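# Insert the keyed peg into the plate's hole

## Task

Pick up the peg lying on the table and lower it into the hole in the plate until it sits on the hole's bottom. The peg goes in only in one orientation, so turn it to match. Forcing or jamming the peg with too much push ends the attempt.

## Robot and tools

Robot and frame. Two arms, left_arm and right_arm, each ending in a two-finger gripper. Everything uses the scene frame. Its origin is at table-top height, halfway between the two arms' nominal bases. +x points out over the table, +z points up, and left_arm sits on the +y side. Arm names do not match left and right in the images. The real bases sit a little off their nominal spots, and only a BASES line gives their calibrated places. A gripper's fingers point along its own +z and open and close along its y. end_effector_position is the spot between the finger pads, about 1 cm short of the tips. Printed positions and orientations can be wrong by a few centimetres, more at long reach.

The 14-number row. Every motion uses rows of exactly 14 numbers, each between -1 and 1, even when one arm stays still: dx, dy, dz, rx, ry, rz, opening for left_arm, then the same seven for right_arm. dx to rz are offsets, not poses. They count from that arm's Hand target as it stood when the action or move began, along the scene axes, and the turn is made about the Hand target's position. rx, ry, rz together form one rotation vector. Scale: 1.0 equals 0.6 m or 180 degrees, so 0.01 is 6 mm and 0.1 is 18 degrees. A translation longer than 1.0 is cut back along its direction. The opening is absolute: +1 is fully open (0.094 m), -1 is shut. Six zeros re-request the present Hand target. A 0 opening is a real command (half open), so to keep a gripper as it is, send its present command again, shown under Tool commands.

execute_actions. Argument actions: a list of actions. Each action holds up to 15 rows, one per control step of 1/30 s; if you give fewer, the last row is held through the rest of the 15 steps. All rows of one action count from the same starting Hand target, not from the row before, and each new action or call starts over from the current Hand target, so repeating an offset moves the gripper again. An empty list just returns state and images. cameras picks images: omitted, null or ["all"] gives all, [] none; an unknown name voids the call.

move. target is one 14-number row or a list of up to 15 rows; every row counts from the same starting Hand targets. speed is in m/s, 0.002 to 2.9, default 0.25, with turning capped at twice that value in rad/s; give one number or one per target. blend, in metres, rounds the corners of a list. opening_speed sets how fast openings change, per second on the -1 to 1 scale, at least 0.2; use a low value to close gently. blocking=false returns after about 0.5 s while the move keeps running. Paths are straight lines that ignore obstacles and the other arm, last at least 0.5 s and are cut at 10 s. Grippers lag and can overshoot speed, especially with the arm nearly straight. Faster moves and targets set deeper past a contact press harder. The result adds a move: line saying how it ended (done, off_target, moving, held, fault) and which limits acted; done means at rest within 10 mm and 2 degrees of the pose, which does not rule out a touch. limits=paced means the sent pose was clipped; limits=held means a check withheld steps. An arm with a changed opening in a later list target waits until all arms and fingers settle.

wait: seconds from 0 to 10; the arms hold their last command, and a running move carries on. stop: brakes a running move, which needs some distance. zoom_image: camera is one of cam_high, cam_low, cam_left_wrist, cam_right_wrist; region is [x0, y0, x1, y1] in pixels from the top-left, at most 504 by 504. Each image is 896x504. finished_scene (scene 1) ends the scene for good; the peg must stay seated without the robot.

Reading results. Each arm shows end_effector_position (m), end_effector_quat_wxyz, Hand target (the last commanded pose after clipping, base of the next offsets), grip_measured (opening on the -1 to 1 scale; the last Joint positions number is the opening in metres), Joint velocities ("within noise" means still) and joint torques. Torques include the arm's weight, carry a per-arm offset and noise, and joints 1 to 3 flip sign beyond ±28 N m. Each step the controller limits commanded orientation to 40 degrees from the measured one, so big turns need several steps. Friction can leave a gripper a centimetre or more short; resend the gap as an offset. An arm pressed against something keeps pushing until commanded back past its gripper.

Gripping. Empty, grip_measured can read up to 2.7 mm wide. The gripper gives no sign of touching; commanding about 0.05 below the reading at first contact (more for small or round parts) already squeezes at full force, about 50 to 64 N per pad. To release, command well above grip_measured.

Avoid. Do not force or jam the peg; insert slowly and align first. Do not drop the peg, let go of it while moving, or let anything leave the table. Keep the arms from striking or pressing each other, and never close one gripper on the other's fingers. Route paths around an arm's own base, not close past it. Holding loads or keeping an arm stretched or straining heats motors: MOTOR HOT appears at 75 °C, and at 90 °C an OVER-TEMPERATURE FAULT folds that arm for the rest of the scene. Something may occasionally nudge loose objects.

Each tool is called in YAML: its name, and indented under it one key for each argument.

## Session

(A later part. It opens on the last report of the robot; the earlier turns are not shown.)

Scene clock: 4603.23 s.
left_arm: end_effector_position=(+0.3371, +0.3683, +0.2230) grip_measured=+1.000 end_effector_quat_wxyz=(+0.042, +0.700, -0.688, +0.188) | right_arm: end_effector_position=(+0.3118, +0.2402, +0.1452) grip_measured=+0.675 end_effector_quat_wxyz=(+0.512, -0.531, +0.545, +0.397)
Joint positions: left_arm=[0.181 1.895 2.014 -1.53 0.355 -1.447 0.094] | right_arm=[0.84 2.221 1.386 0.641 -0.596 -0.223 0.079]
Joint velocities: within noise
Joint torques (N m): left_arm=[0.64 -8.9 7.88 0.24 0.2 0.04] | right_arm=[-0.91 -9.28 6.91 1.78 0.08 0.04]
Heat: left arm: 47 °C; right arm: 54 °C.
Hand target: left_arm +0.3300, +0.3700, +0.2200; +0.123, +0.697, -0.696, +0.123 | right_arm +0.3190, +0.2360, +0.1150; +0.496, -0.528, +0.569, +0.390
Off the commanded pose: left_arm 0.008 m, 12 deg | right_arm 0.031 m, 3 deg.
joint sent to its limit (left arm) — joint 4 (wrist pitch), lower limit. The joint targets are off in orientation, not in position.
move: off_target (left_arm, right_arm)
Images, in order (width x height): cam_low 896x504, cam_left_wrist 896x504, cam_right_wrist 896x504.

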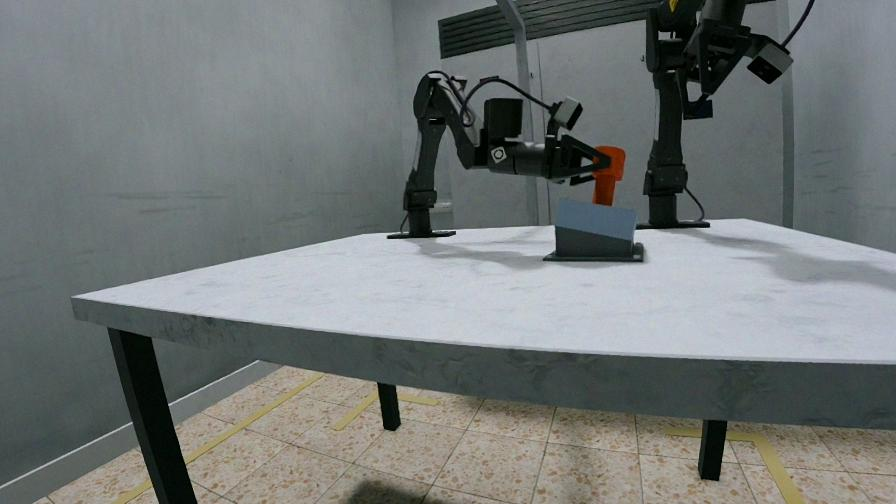

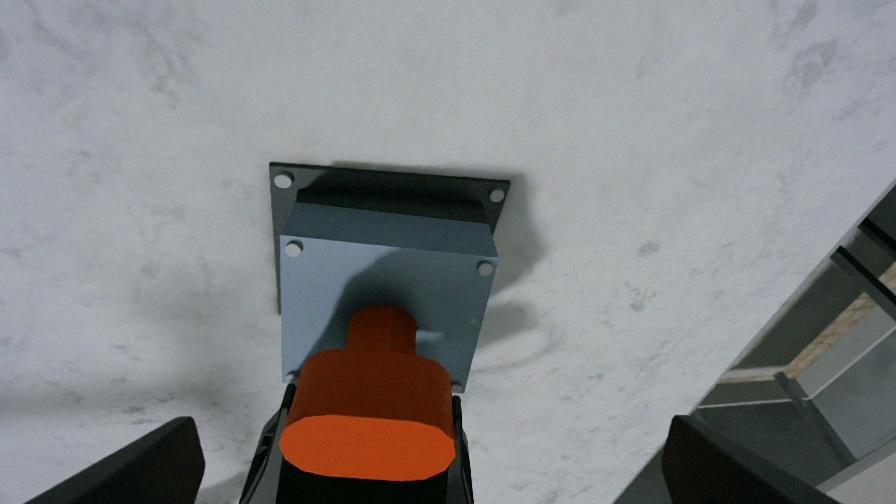

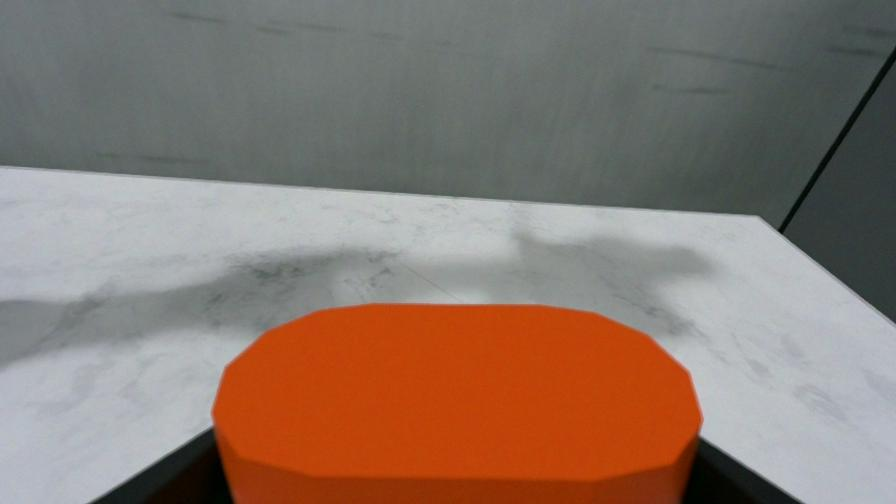

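move:
  target: [0,0,0,0,0,0,1, 0.0017,0.0010,-0.0167,-0.0097,0.0095,-0.0026,0.5]
  speed: 0.02
  cameras: ["cam_left_wrist","cam_low","cam_right_wrist"]

zoom_image:
  camera: "cam_left_wrist"
  region: [335, 290, 425, 360]

Scene clock: 4631.50 s.
left_arm: end_effector_position=(+0.3371, +0.3683, +0.2230) grip_measured=+1.000 end_effector_quat_wxyz=(+0.042, +0.700, -0.688, +0.188) | right_arm: end_effector_position=(+0.3116, +0.2401, +0.1447) grip_measured=+0.675 end_effector_quat_wxyz=(+0.513, -0.531, +0.545, +0.397)
Joint positions: left_arm=[0.181 1.895 2.014 -1.53 0.355 -1.447 0.094] | right_arm=[0.84 2.222 1.383 0.645 -0.596 -0.222 0.079]
Joint velocities: within noise
Joint torques (N m): left_arm=[0.64 -8.88 7.87 0.23 0.2 0.04] | right_arm=[-0.76 -8.76 7.73 1.31 0.19 0.07]
Heat: left arm: 47 °C; right arm: 55 °C.
Hand target: left_arm +0.3300, +0.3700, +0.2200; +0.123, +0.697, -0.696, +0.123 | right_arm +0.3201, +0.2367, +0.1050; +0.481, -0.527, +0.584, +0.387
Off the commanded pose: left_arm 0.008 m, 12 deg | right_arm 0.041 m, 6 deg.
joint sent to its limit (left arm) — joint 4 (wrist pitch), lower limit. The joint targets are off in orientation, not in position.
move: off_target (left_arm, right_arm)
Images, in order (width x height): cam_low 896x504, cam_left_wrist 896x504, cam_right_wrist 896x504.

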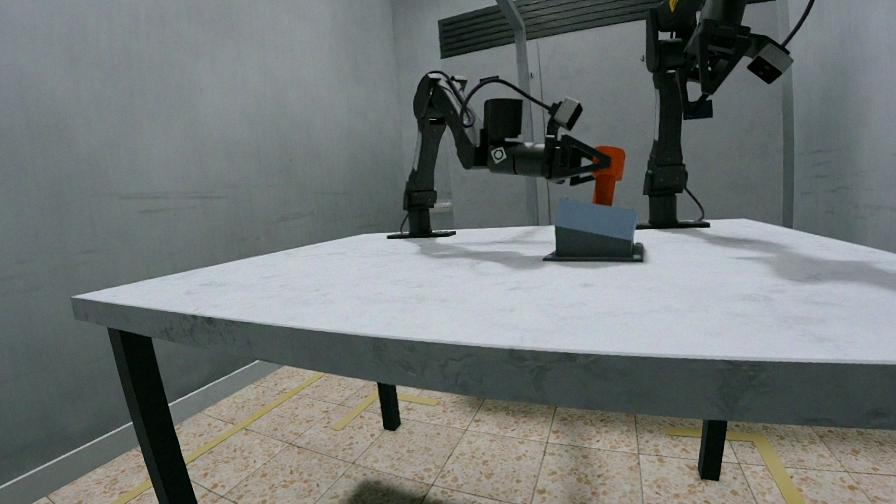

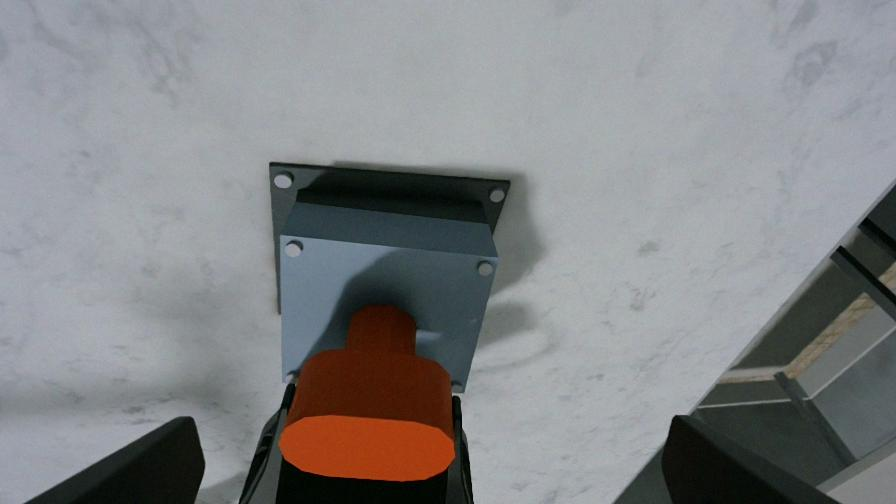

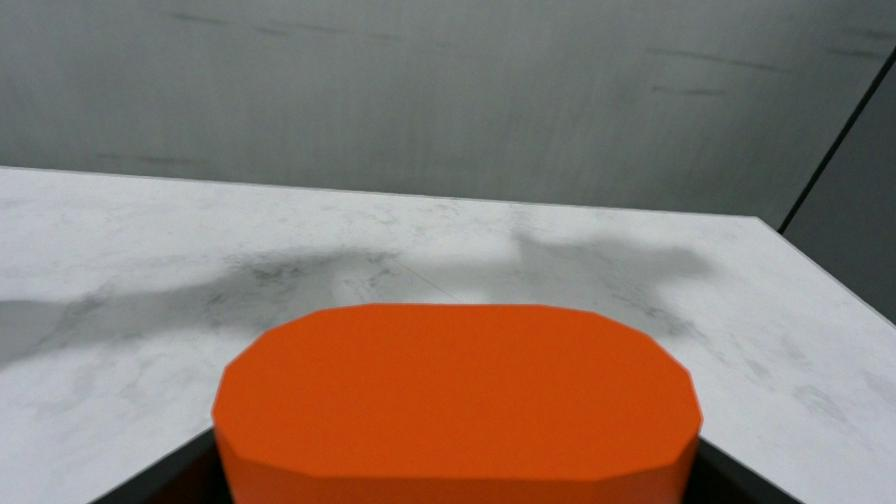

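Scaled by 5.600 from the camera's 896x504 image, which has a finer 1280x720 frame.

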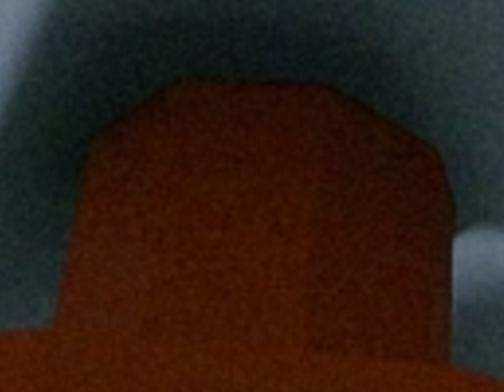

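zoom_image:
  camera: "cam_low"
  region: [585, 140, 645, 215]

zoom_image:
  camera: "cam_right_wrist"
  region: [200, 280, 704, 504]

Scaled by 6.720 from the camera's 896x504 image, which has a finer 1280x720 frame.

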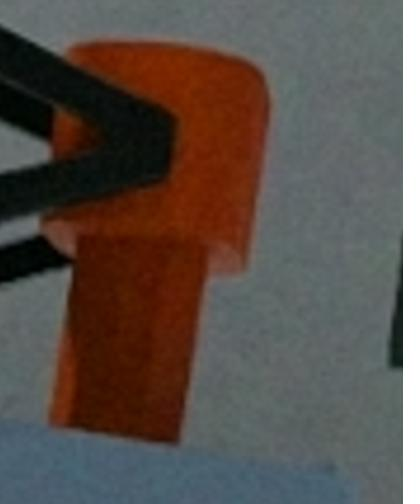

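Scaled by 1.000.

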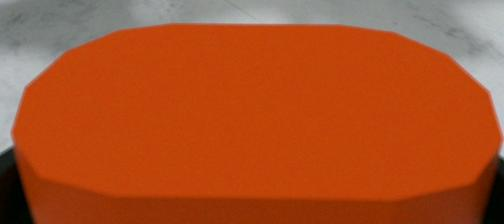

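move:
  target: [0,0,0,0,0,0,1, 0.0035,0.0065,0.0,0,0,0,0.5]
  speed: 0.01
  cameras: ["cam_left_wrist","cam_low","cam_right_wrist"]

zoom_image:
  camera: "cam_low"
  region: [585, 140, 645, 215]

Scene clock: 4680.97 s.
left_arm: end_effector_position=(+0.3371, +0.3683, +0.2230) grip_measured=+1.000 end_effector_quat_wxyz=(+0.042, +0.700, -0.688, +0.188) | right_arm: end_effector_position=(+0.3122, +0.2407, +0.1382) grip_measured=+0.675 end_effector_quat_wxyz=(+0.508, -0.531, +0.549, +0.398)
Joint positions: left_arm=[0.181 1.895 2.014 -1.53 0.355 -1.447 0.094] | right_arm=[0.84 2.235 1.386 0.645 -0.596 -0.219 0.079]
Joint velocities: within noise
Joint torques (N m): left_arm=[0.65 -8.87 7.88 0.24 0.21 0.04] | right_arm=[-0.59 -8.79 9.65 1.21 0.2 0.04]
Heat: left arm: 47 °C; right arm: 52 °C.
Hand target: left_arm +0.3300, +0.3700, +0.2200; +0.123, +0.697, -0.696, +0.123 | right_arm +0.3221, +0.2405, +0.1049; +0.481, -0.527, +0.584, +0.387
Off the commanded pose: left_arm 0.008 m, 12 deg | right_arm 0.035 m, 5 deg.
joint sent to its limit (left arm) — joint 4 (wrist pitch), lower limit. The joint targets are off in orientation, not in position.
move: off_target (left_arm, right_arm)
Images, in order (width x height): cam_low 896x504, cam_left_wrist 896x504, cam_right_wrist 896x504.

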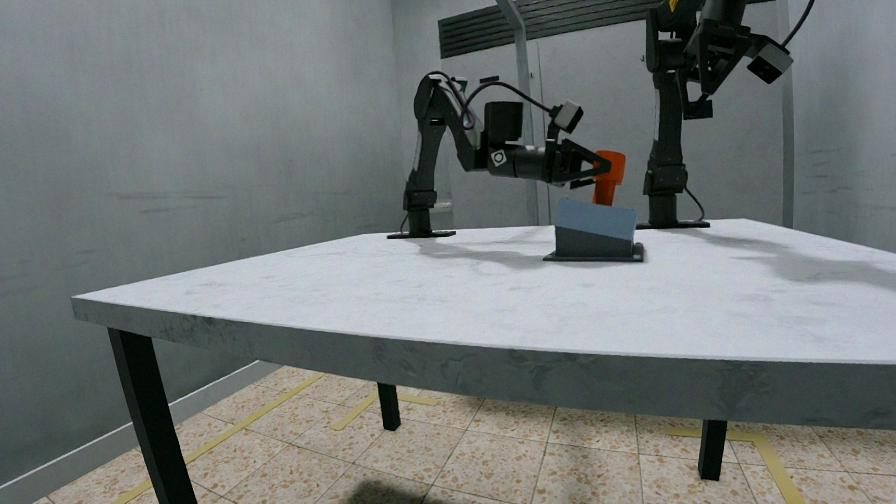

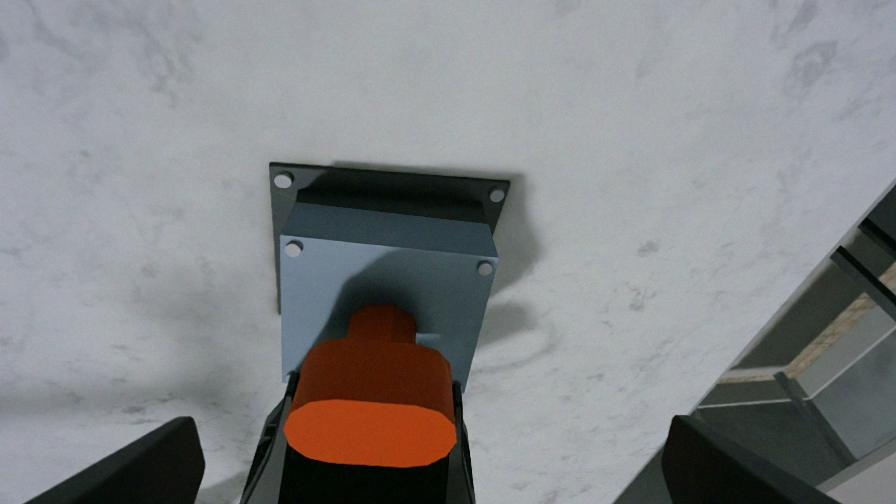

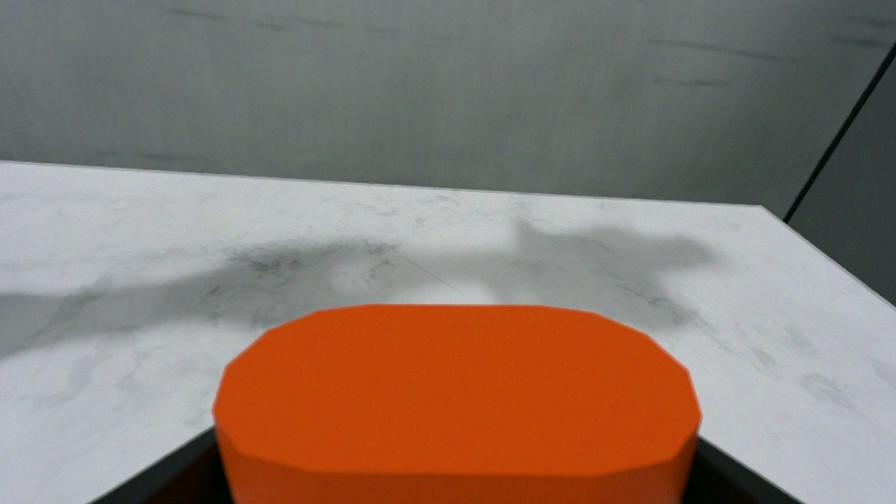

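Scaled by 6.720 from the camera's 896x504 image, which has a finer 1280x720 frame.

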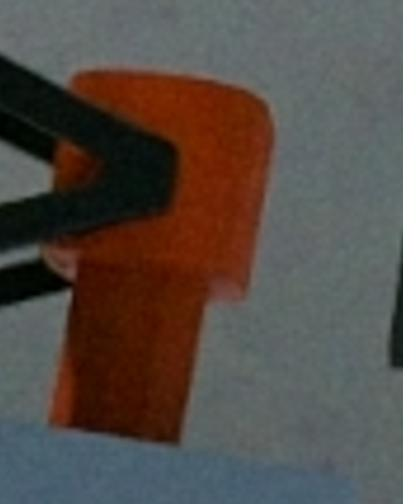

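move:
  target: [0,0,0,0,0,0,1, 0.0025,-0.0033,-0.0150,0,0,0,0.5]
  speed: 0.015
  cameras: ["cam_left_wrist","cam_low"]

zoom_image:
  camera: "cam_low"
  region: [585, 140, 645, 215]

Scene clock: 4706.53 s.
left_arm: end_effector_position=(+0.3371, +0.3683, +0.2230) grip_measured=+1.000 end_effector_quat_wxyz=(+0.042, +0.700, -0.688, +0.188) | right_arm: end_effector_position=(+0.3142, +0.2385, +0.1201) grip_measured=+0.675 end_effector_quat_wxyz=(-0.492, +0.531, -0.563, -0.399)
Joint positions: left_arm=[0.181 1.895 2.014 -1.53 0.355 -1.447 0.094] | right_arm=[0.833 2.263 1.386 0.635 -0.603 -0.214 0.079]
Joint velocities: within noise
Joint torques (N m): left_arm=[0.65 -8.87 7.87 0.23 0.2 0.04] | right_arm=[-0.46 -9.35 9.36 1.55 0.21 -0.03]
Heat: left arm: 47 °C; right arm: 54 °C.
Hand target: left_arm +0.3300, +0.3700, +0.2200; +0.123, +0.697, -0.696, +0.123 | right_arm +0.3237, +0.2385, +0.0960; +0.481, -0.527, +0.584, +0.387
Off the commanded pose: left_arm 0.008 m, 12 deg | right_arm 0.026 m, 3 deg.
joint sent to its limit (left arm) — joint 4 (wrist pitch), lower limit. The joint targets are off in orientation, not in position.
move: off_target (left_arm, right_arm)
Images, in order (width x height): cam_low 896x504, cam_left_wrist 896x504.

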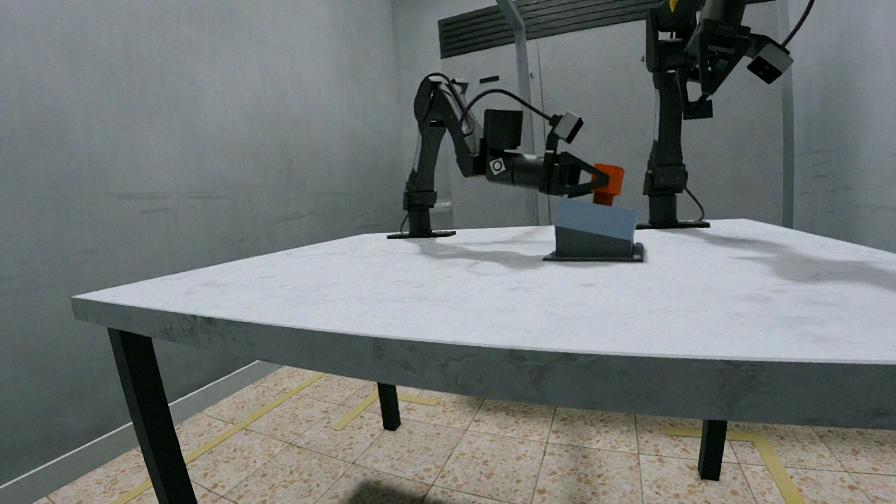

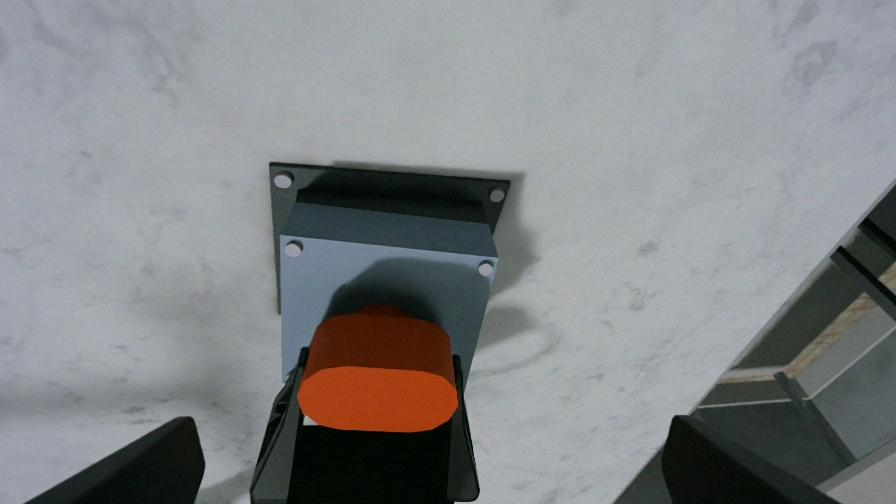

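Scaled by 6.720 from the camera's 896x504 image, which has a finer 1280x720 frame.

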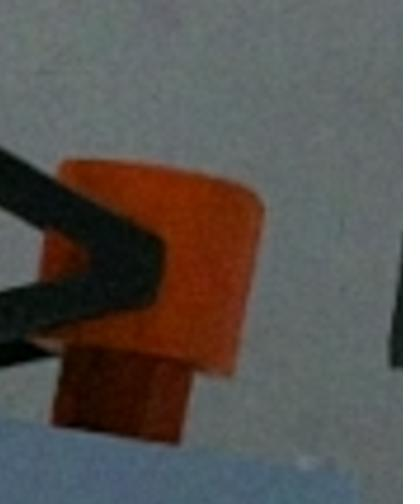

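move:
  target: [0,0,0,0,0,0,1, 0.0010,-0.0018,-0.0100,0,0,0,0.5]
  speed: 0.01
  cameras: ["cam_left_wrist","cam_low","cam_right_wrist"]

zoom_image:
  camera: "cam_low"
  region: [585, 140, 645, 215]

Scene clock: 4722.57 s.
left_arm: end_effector_position=(+0.3371, +0.3683, +0.2230) grip_measured=+1.000 end_effector_quat_wxyz=(+0.042, +0.700, -0.688, +0.188) | right_arm: end_effector_position=(+0.3146, +0.2379, +0.1176) grip_measured=+0.675 end_effector_quat_wxyz=(-0.491, +0.531, -0.562, -0.401)
Joint positions: left_arm=[0.181 1.895 2.014 -1.53 0.355 -1.447 0.094] | right_arm=[0.83 2.269 1.386 0.64 -0.61 -0.214 0.079]
Joint velocities: within noise
Joint torques (N m): left_arm=[0.65 -8.91 7.87 0.24 0.2 0.04] | right_arm=[-0.46 -8.9 8.62 1.68 0.26 -0.04]
Heat: left arm: 47 °C; right arm: 54 °C.
Hand target: left_arm +0.3300, +0.3700, +0.2200; +0.123, +0.697, -0.696, +0.123 | right_arm +0.3243, +0.2374, +0.0899; +0.481, -0.527, +0.584, +0.387
Off the commanded pose: left_arm 0.008 m, 12 deg | right_arm 0.029 m, 3 deg.
joint sent to its limit (left arm) — joint 4 (wrist pitch), lower limit. The joint targets are off in orientation, not in position.
move: off_target (left_arm, right_arm)
Images, in order (width x height): cam_low 896x504, cam_left_wrist 896x504, cam_right_wrist 896x504.

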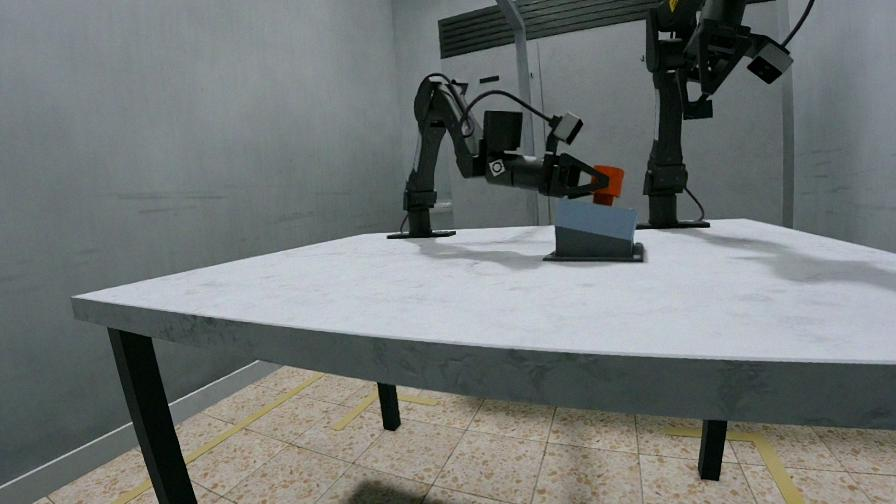

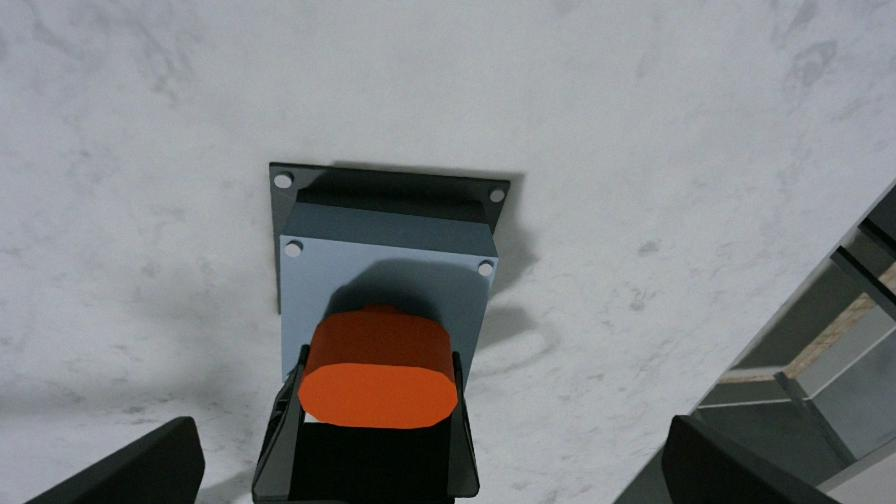

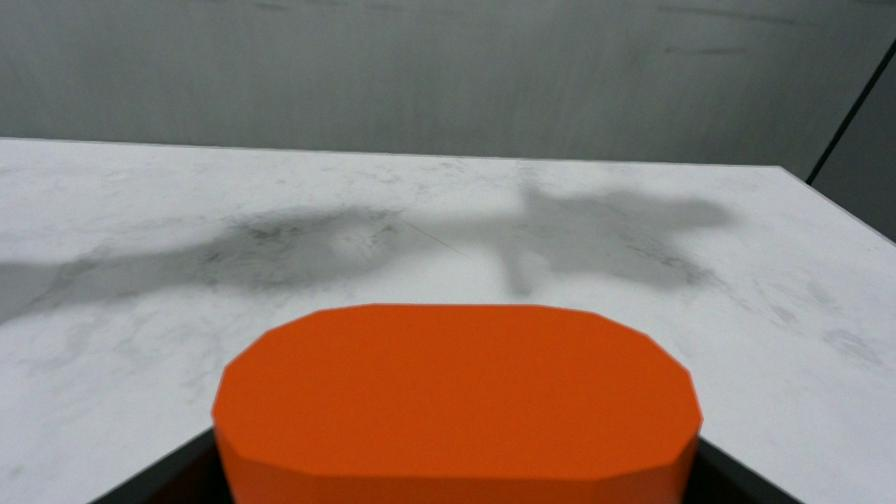

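Scaled by 6.720 from the camera's 896x504 image, which has a finer 1280x720 frame.

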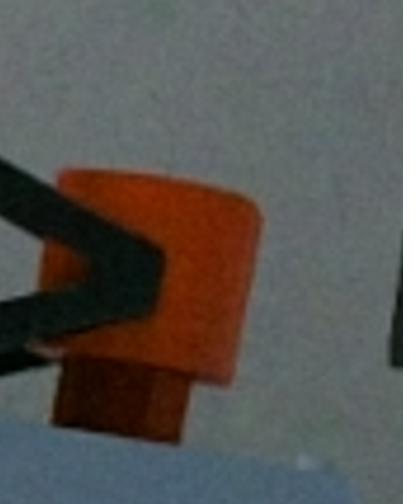

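move:
  target: [0,0,0,0,0,0,1, 0.0010,-0.0018,-0.0100,0,0,0,0.5]
  speed: 0.01
  cameras: ["cam_left_wrist","cam_low","cam_right_wrist"]

zoom_image:
  camera: "cam_low"
  region: [585, 140, 645, 215]

Scene clock: 4741.43 s.
left_arm: end_effector_position=(+0.3371, +0.3683, +0.2230) grip_measured=+1.000 end_effector_quat_wxyz=(+0.042, +0.700, -0.688, +0.188) | right_arm: end_effector_position=(+0.3145, +0.2379, +0.1175) grip_measured=+0.675 end_effector_quat_wxyz=(-0.493, +0.533, -0.557, -0.404)
Joint positions: left_arm=[0.181 1.895 2.014 -1.53 0.355 -1.447 0.094] | right_arm=[0.828 2.275 1.386 0.655 -0.621 -0.214 0.079]
Joint velocities: within noise
Joint torques (N m): left_arm=[0.65 -8.88 7.86 0.23 0.21 0.04] | right_arm=[-0.46 -8.5 7.84 1.71 0.36 -0.06]
Heat: left arm: 47 °C; right arm: 55 °C.
Hand target: left_arm +0.3300, +0.3700, +0.2200; +0.123, +0.697, -0.696, +0.123 | right_arm +0.3249, +0.2364, +0.0840; +0.481, -0.527, +0.584, +0.387
Off the commanded pose: left_arm 0.008 m, 12 deg | right_arm 0.035 m, 4 deg.
joint sent to its limit (left arm) — joint 4 (wrist pitch), lower limit. The joint targets are off in orientation, not in position.
move: off_target (left_arm, right_arm)
Images, in order (width x height): cam_low 896x504, cam_left_wrist 896x504, cam_right_wrist 896x504.

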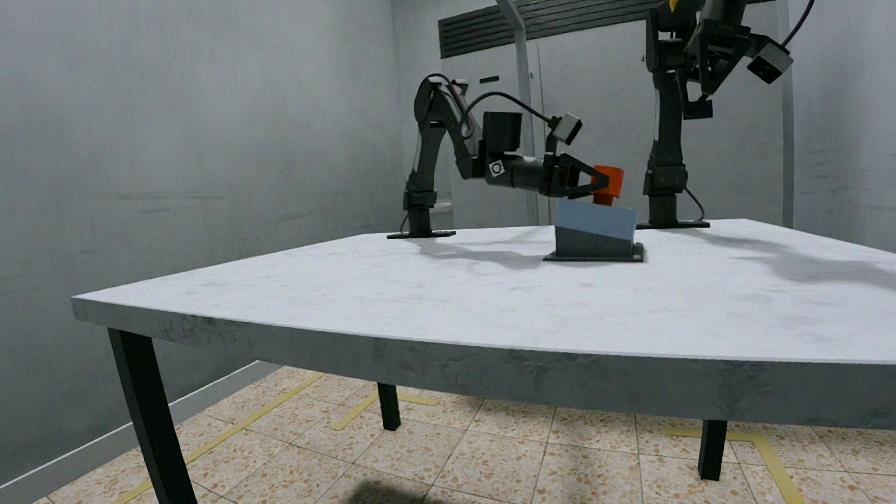

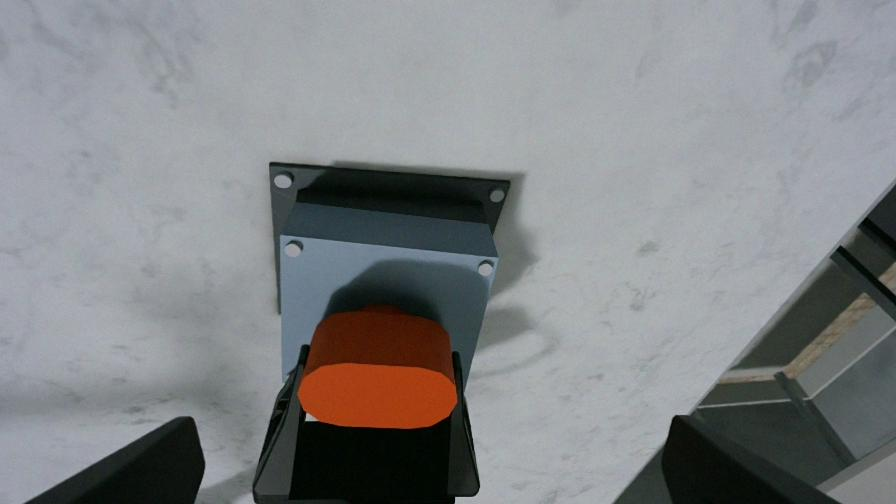

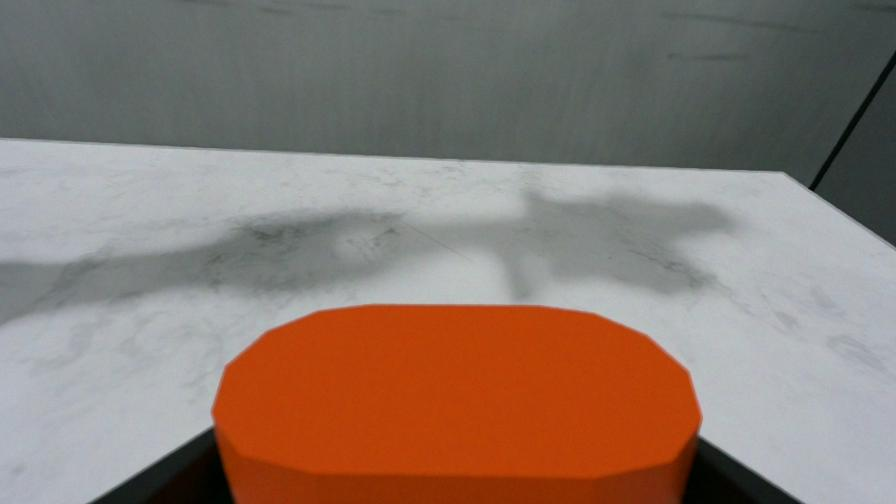

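Scaled by 6.720 from the camera's 896x504 image, which has a finer 1280x720 frame.

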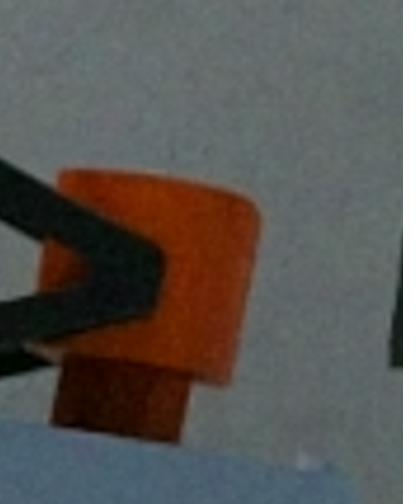

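move:
  target: [0,0,0,0,0,0,1, -0.0067,0.0050,-0.0067,0,0,0,0.5]
  speed: 0.02
  cameras: ["cam_left_wrist","cam_low"]

zoom_image:
  camera: "cam_left_wrist"
  region: [280, 280, 480, 440]

Scene clock: 4801.60 s.
left_arm: end_effector_position=(+0.3371, +0.3683, +0.2230) grip_measured=+1.000 end_effector_quat_wxyz=(+0.042, +0.700, -0.688, +0.188) | right_arm: end_effector_position=(+0.3145, +0.2379, +0.1171) grip_measured=+0.675 end_effector_quat_wxyz=(-0.494, +0.533, -0.556, -0.404)
Joint positions: left_arm=[0.181 1.895 2.014 -1.53 0.355 -1.447 0.094] | right_arm=[0.828 2.277 1.385 0.663 -0.622 -0.214 0.079]
Joint velocities: within noise
Joint torques (N m): left_arm=[0.65 -8.9 7.87 0.25 0.2 0.04] | right_arm=[0.4 -8.12 7.3 1.79 0.49 -0.03]
Heat: left arm: 47 °C; right arm: 55 °C.
Hand target: left_arm +0.3300, +0.3700, +0.2200; +0.123, +0.697, -0.696, +0.123 | right_arm +0.3209, +0.2393, +0.0798; +0.481, -0.527, +0.584, +0.387
Off the commanded pose: left_arm 0.008 m, 12 deg | right_arm 0.038 m, 4 deg.
joint sent to its limit (left arm) — joint 4 (wrist pitch), lower limit. The joint targets are off in orientation, not in position.
move: off_target (left_arm, right_arm)
Images, in order (width x height): cam_low 896x504, cam_left_wrist 896x504.

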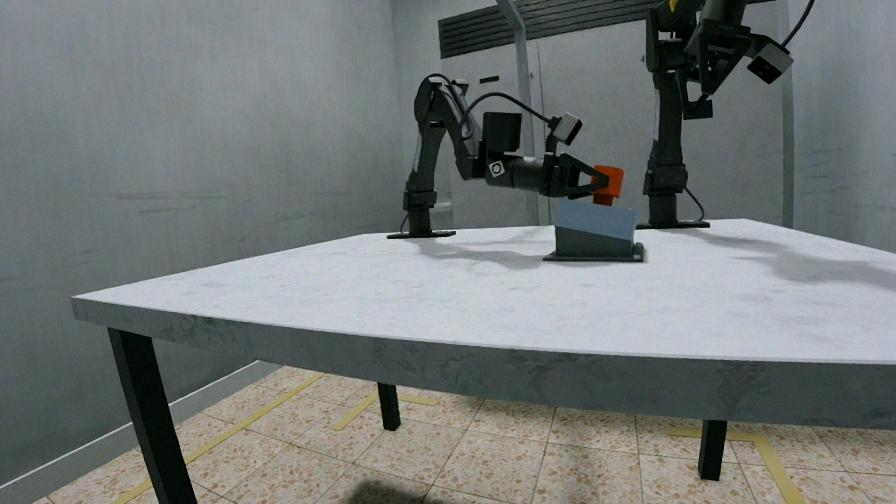

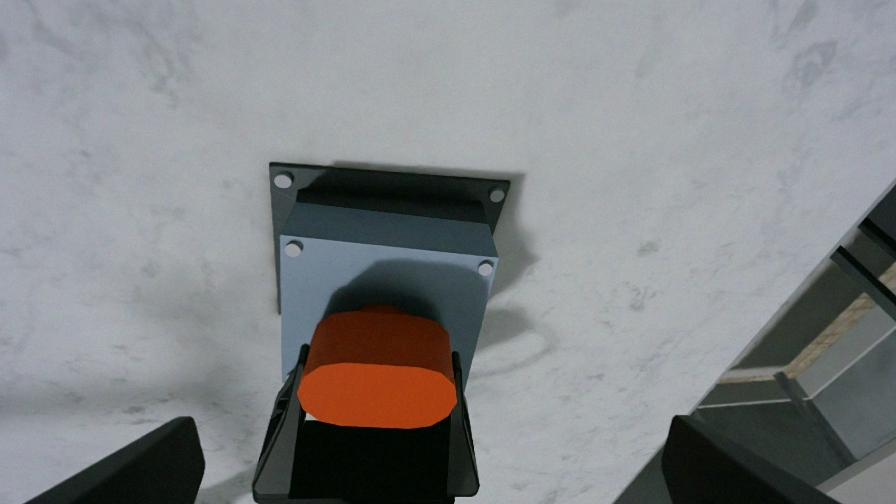

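Scaled by 2.520 from the camera's 896x504 image, which has a finer 1280x720 frame.

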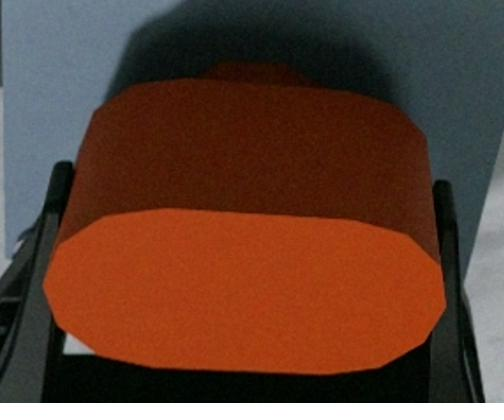

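move:
  target:
    - [0,0,0,0,0,0,1, 0,0,0,0.0097,-0.0095,0.0026,0.5]
    - [0,0,0,0,0,0,1, 0.0050,-0.0067,0,0.0097,-0.0095,0.0026,0.5]
    - [0,0,0,0,0,0,1, 0.0,0.0067,0,0.0097,-0.0095,0.0026,0.5]
  speed: 0.02
  cameras: ["cam_left_wrist","cam_low"]

zoom_image:
  camera: "cam_low"
  region: [585, 140, 645, 215]

Scene clock: 4832.83 s.
left_arm: end_effector_position=(+0.3371, +0.3683, +0.2230) grip_measured=+1.000 end_effector_quat_wxyz=(+0.042, +0.700, -0.688, +0.188) | right_arm: end_effector_position=(+0.3143, +0.2372, +0.1169) grip_measured=+0.674 end_effector_quat_wxyz=(+0.505, -0.531, +0.548, +0.404)
Joint positions: left_arm=[0.181 1.895 2.014 -1.53 0.355 -1.447 0.094] | right_arm=[0.828 2.285 1.369 0.715 -0.619 -0.215 0.079]
Joint velocities: within noise
Joint torques (N m): left_arm=[0.66 -8.91 7.87 0.24 0.2 0.04] | right_arm=[0.68 -6.72 8.75 1.95 0.41 -0.04]
Heat: left arm: 47 °C; right arm: 52 °C.
Hand target: left_arm +0.3300, +0.3700, +0.2200; +0.123, +0.697, -0.696, +0.123 | right_arm +0.3208, +0.2434, +0.0798; +0.496, -0.528, +0.569, +0.390
Off the commanded pose: left_arm 0.008 m, 12 deg | right_arm 0.038 m, 3 deg.
joint sent to its limit (left arm) — joint 4 (wrist pitch), lower limit. The joint targets are off in orientation, not in position.
move: off_target (left_arm, right_arm)
Images, in order (width x height): cam_low 896x504, cam_left_wrist 896x504.

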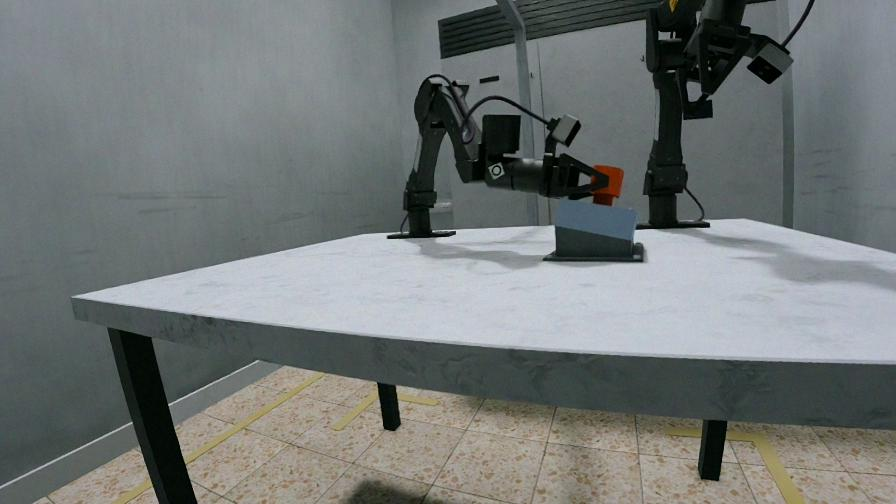

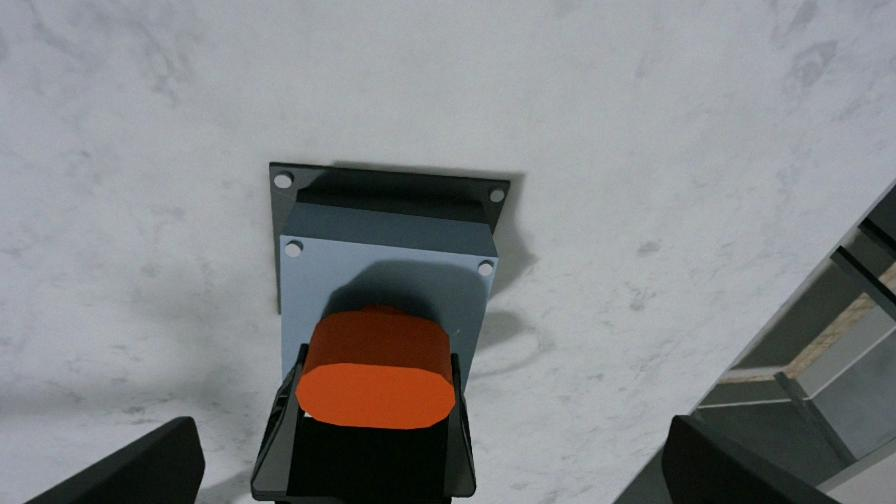

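Scaled by 6.720 from the camera's 896x504 image, which has a finer 1280x720 frame.

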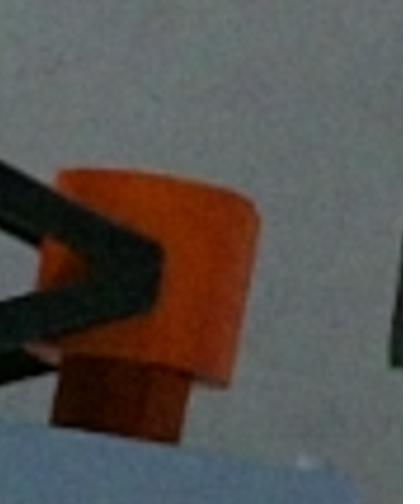

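move:
  target: [0,0,0,0,0,0,1, -0.0042,-0.0103,0.0587,0,0,0,0.5]
  speed: 0.03
  cameras: ["cam_left_wrist","cam_low","cam_right_wrist"]

zoom_image:
  camera: "cam_low"
  region: [585, 140, 645, 215]

Scene clock: 4851.83 s.
left_arm: end_effector_position=(+0.3371, +0.3683, +0.2230) grip_measured=+1.000 end_effector_quat_wxyz=(+0.042, +0.700, -0.688, +0.188) | right_arm: end_effector_position=(+0.3144, +0.2368, +0.1165) grip_measured=+0.674 end_effector_quat_wxyz=(+0.503, -0.531, +0.551, +0.403)
Joint positions: left_arm=[0.181 1.895 2.014 -1.53 0.355 -1.447 0.094] | right_arm=[0.828 2.282 1.369 0.703 -0.617 -0.215 0.079]
Joint velocities: within noise
Joint torques (N m): left_arm=[0.65 -8.85 7.87 0.24 0.19 0.04] | right_arm=[0.34 -14.12 8.88 1.11 0.34 -0.03]
Heat: left arm: 47 °C; right arm: 50 °C.
Hand target: left_arm +0.3300, +0.3700, +0.2200; +0.123, +0.697, -0.696, +0.123 | right_arm +0.3184, +0.2372, +0.1150; +0.496, -0.528, +0.569, +0.390
Off the commanded pose: left_arm 0.008 m, 12 deg | right_arm 0.004 m, 3 deg.
joint sent to its limit (left arm) — joint 4 (wrist pitch), lower limit. The joint targets are off in orientation, not in position.
move: off_target (left_arm, right_arm)
Images, in order (width x height): cam_low 896x504, cam_left_wrist 896x504, cam_right_wrist 896x504.

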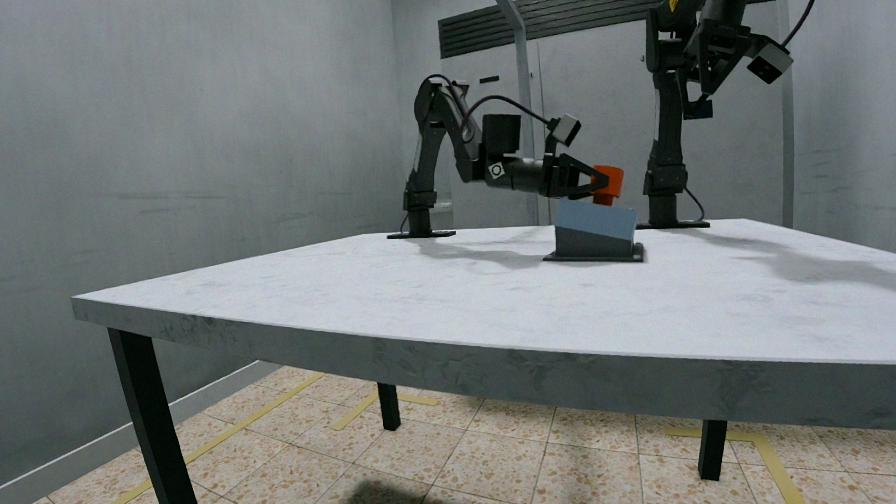

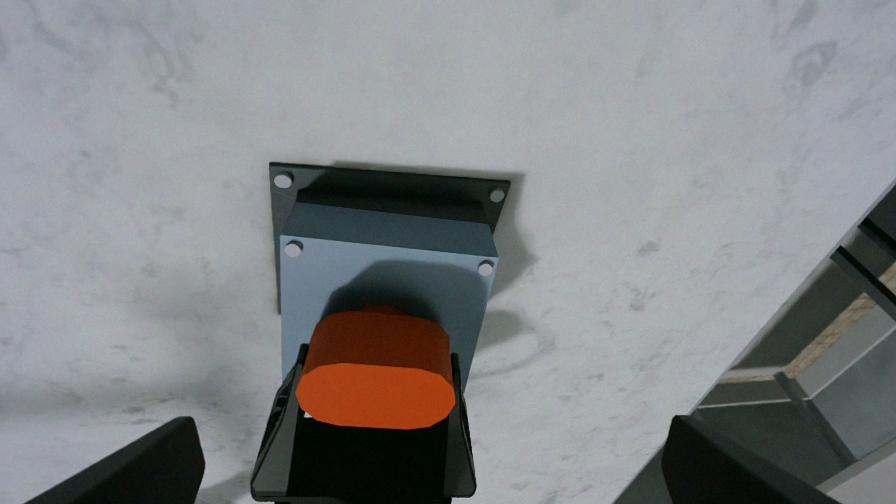

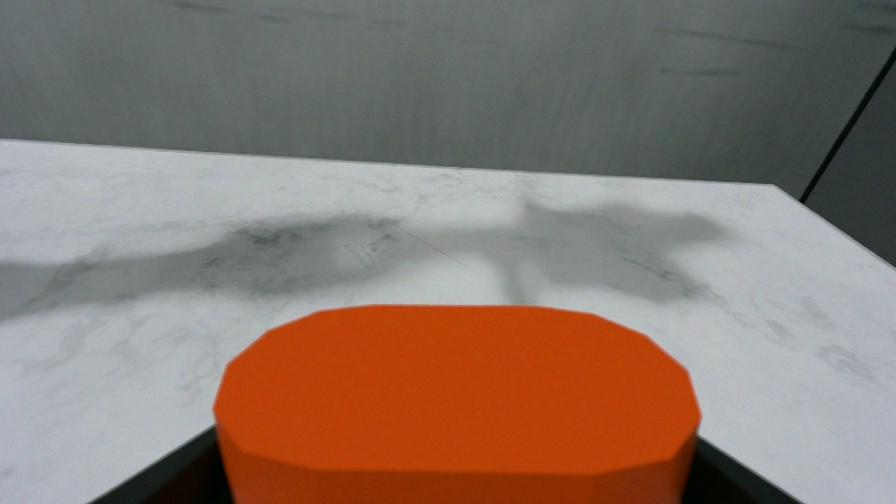

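Scaled by 6.720 from the camera's 896x504 image, which has a finer 1280x720 frame.

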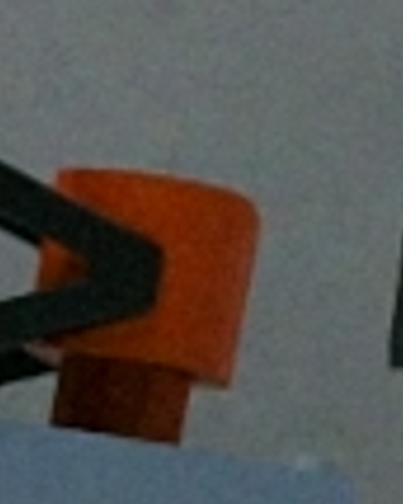

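zoom_image:
  camera: "cam_low"
  region: [520, 130, 650, 220]

zoom_image:
  camera: "cam_left_wrist"
  region: [230, 290, 510, 504]

Scaled by 3.877 from the camera's 896x504 image, which has a finer 1280x720 frame.

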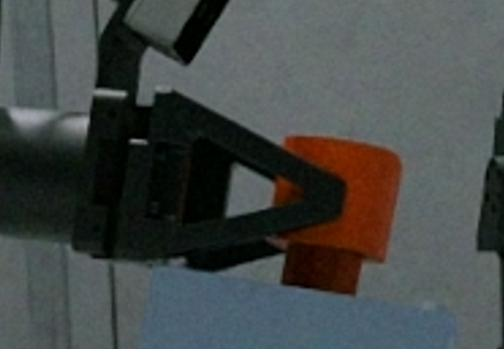

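Scaled by 1.800 from the camera's 896x504 image, which has a finer 1280x720 frame.

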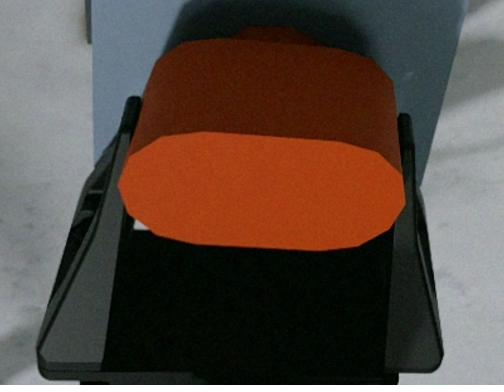

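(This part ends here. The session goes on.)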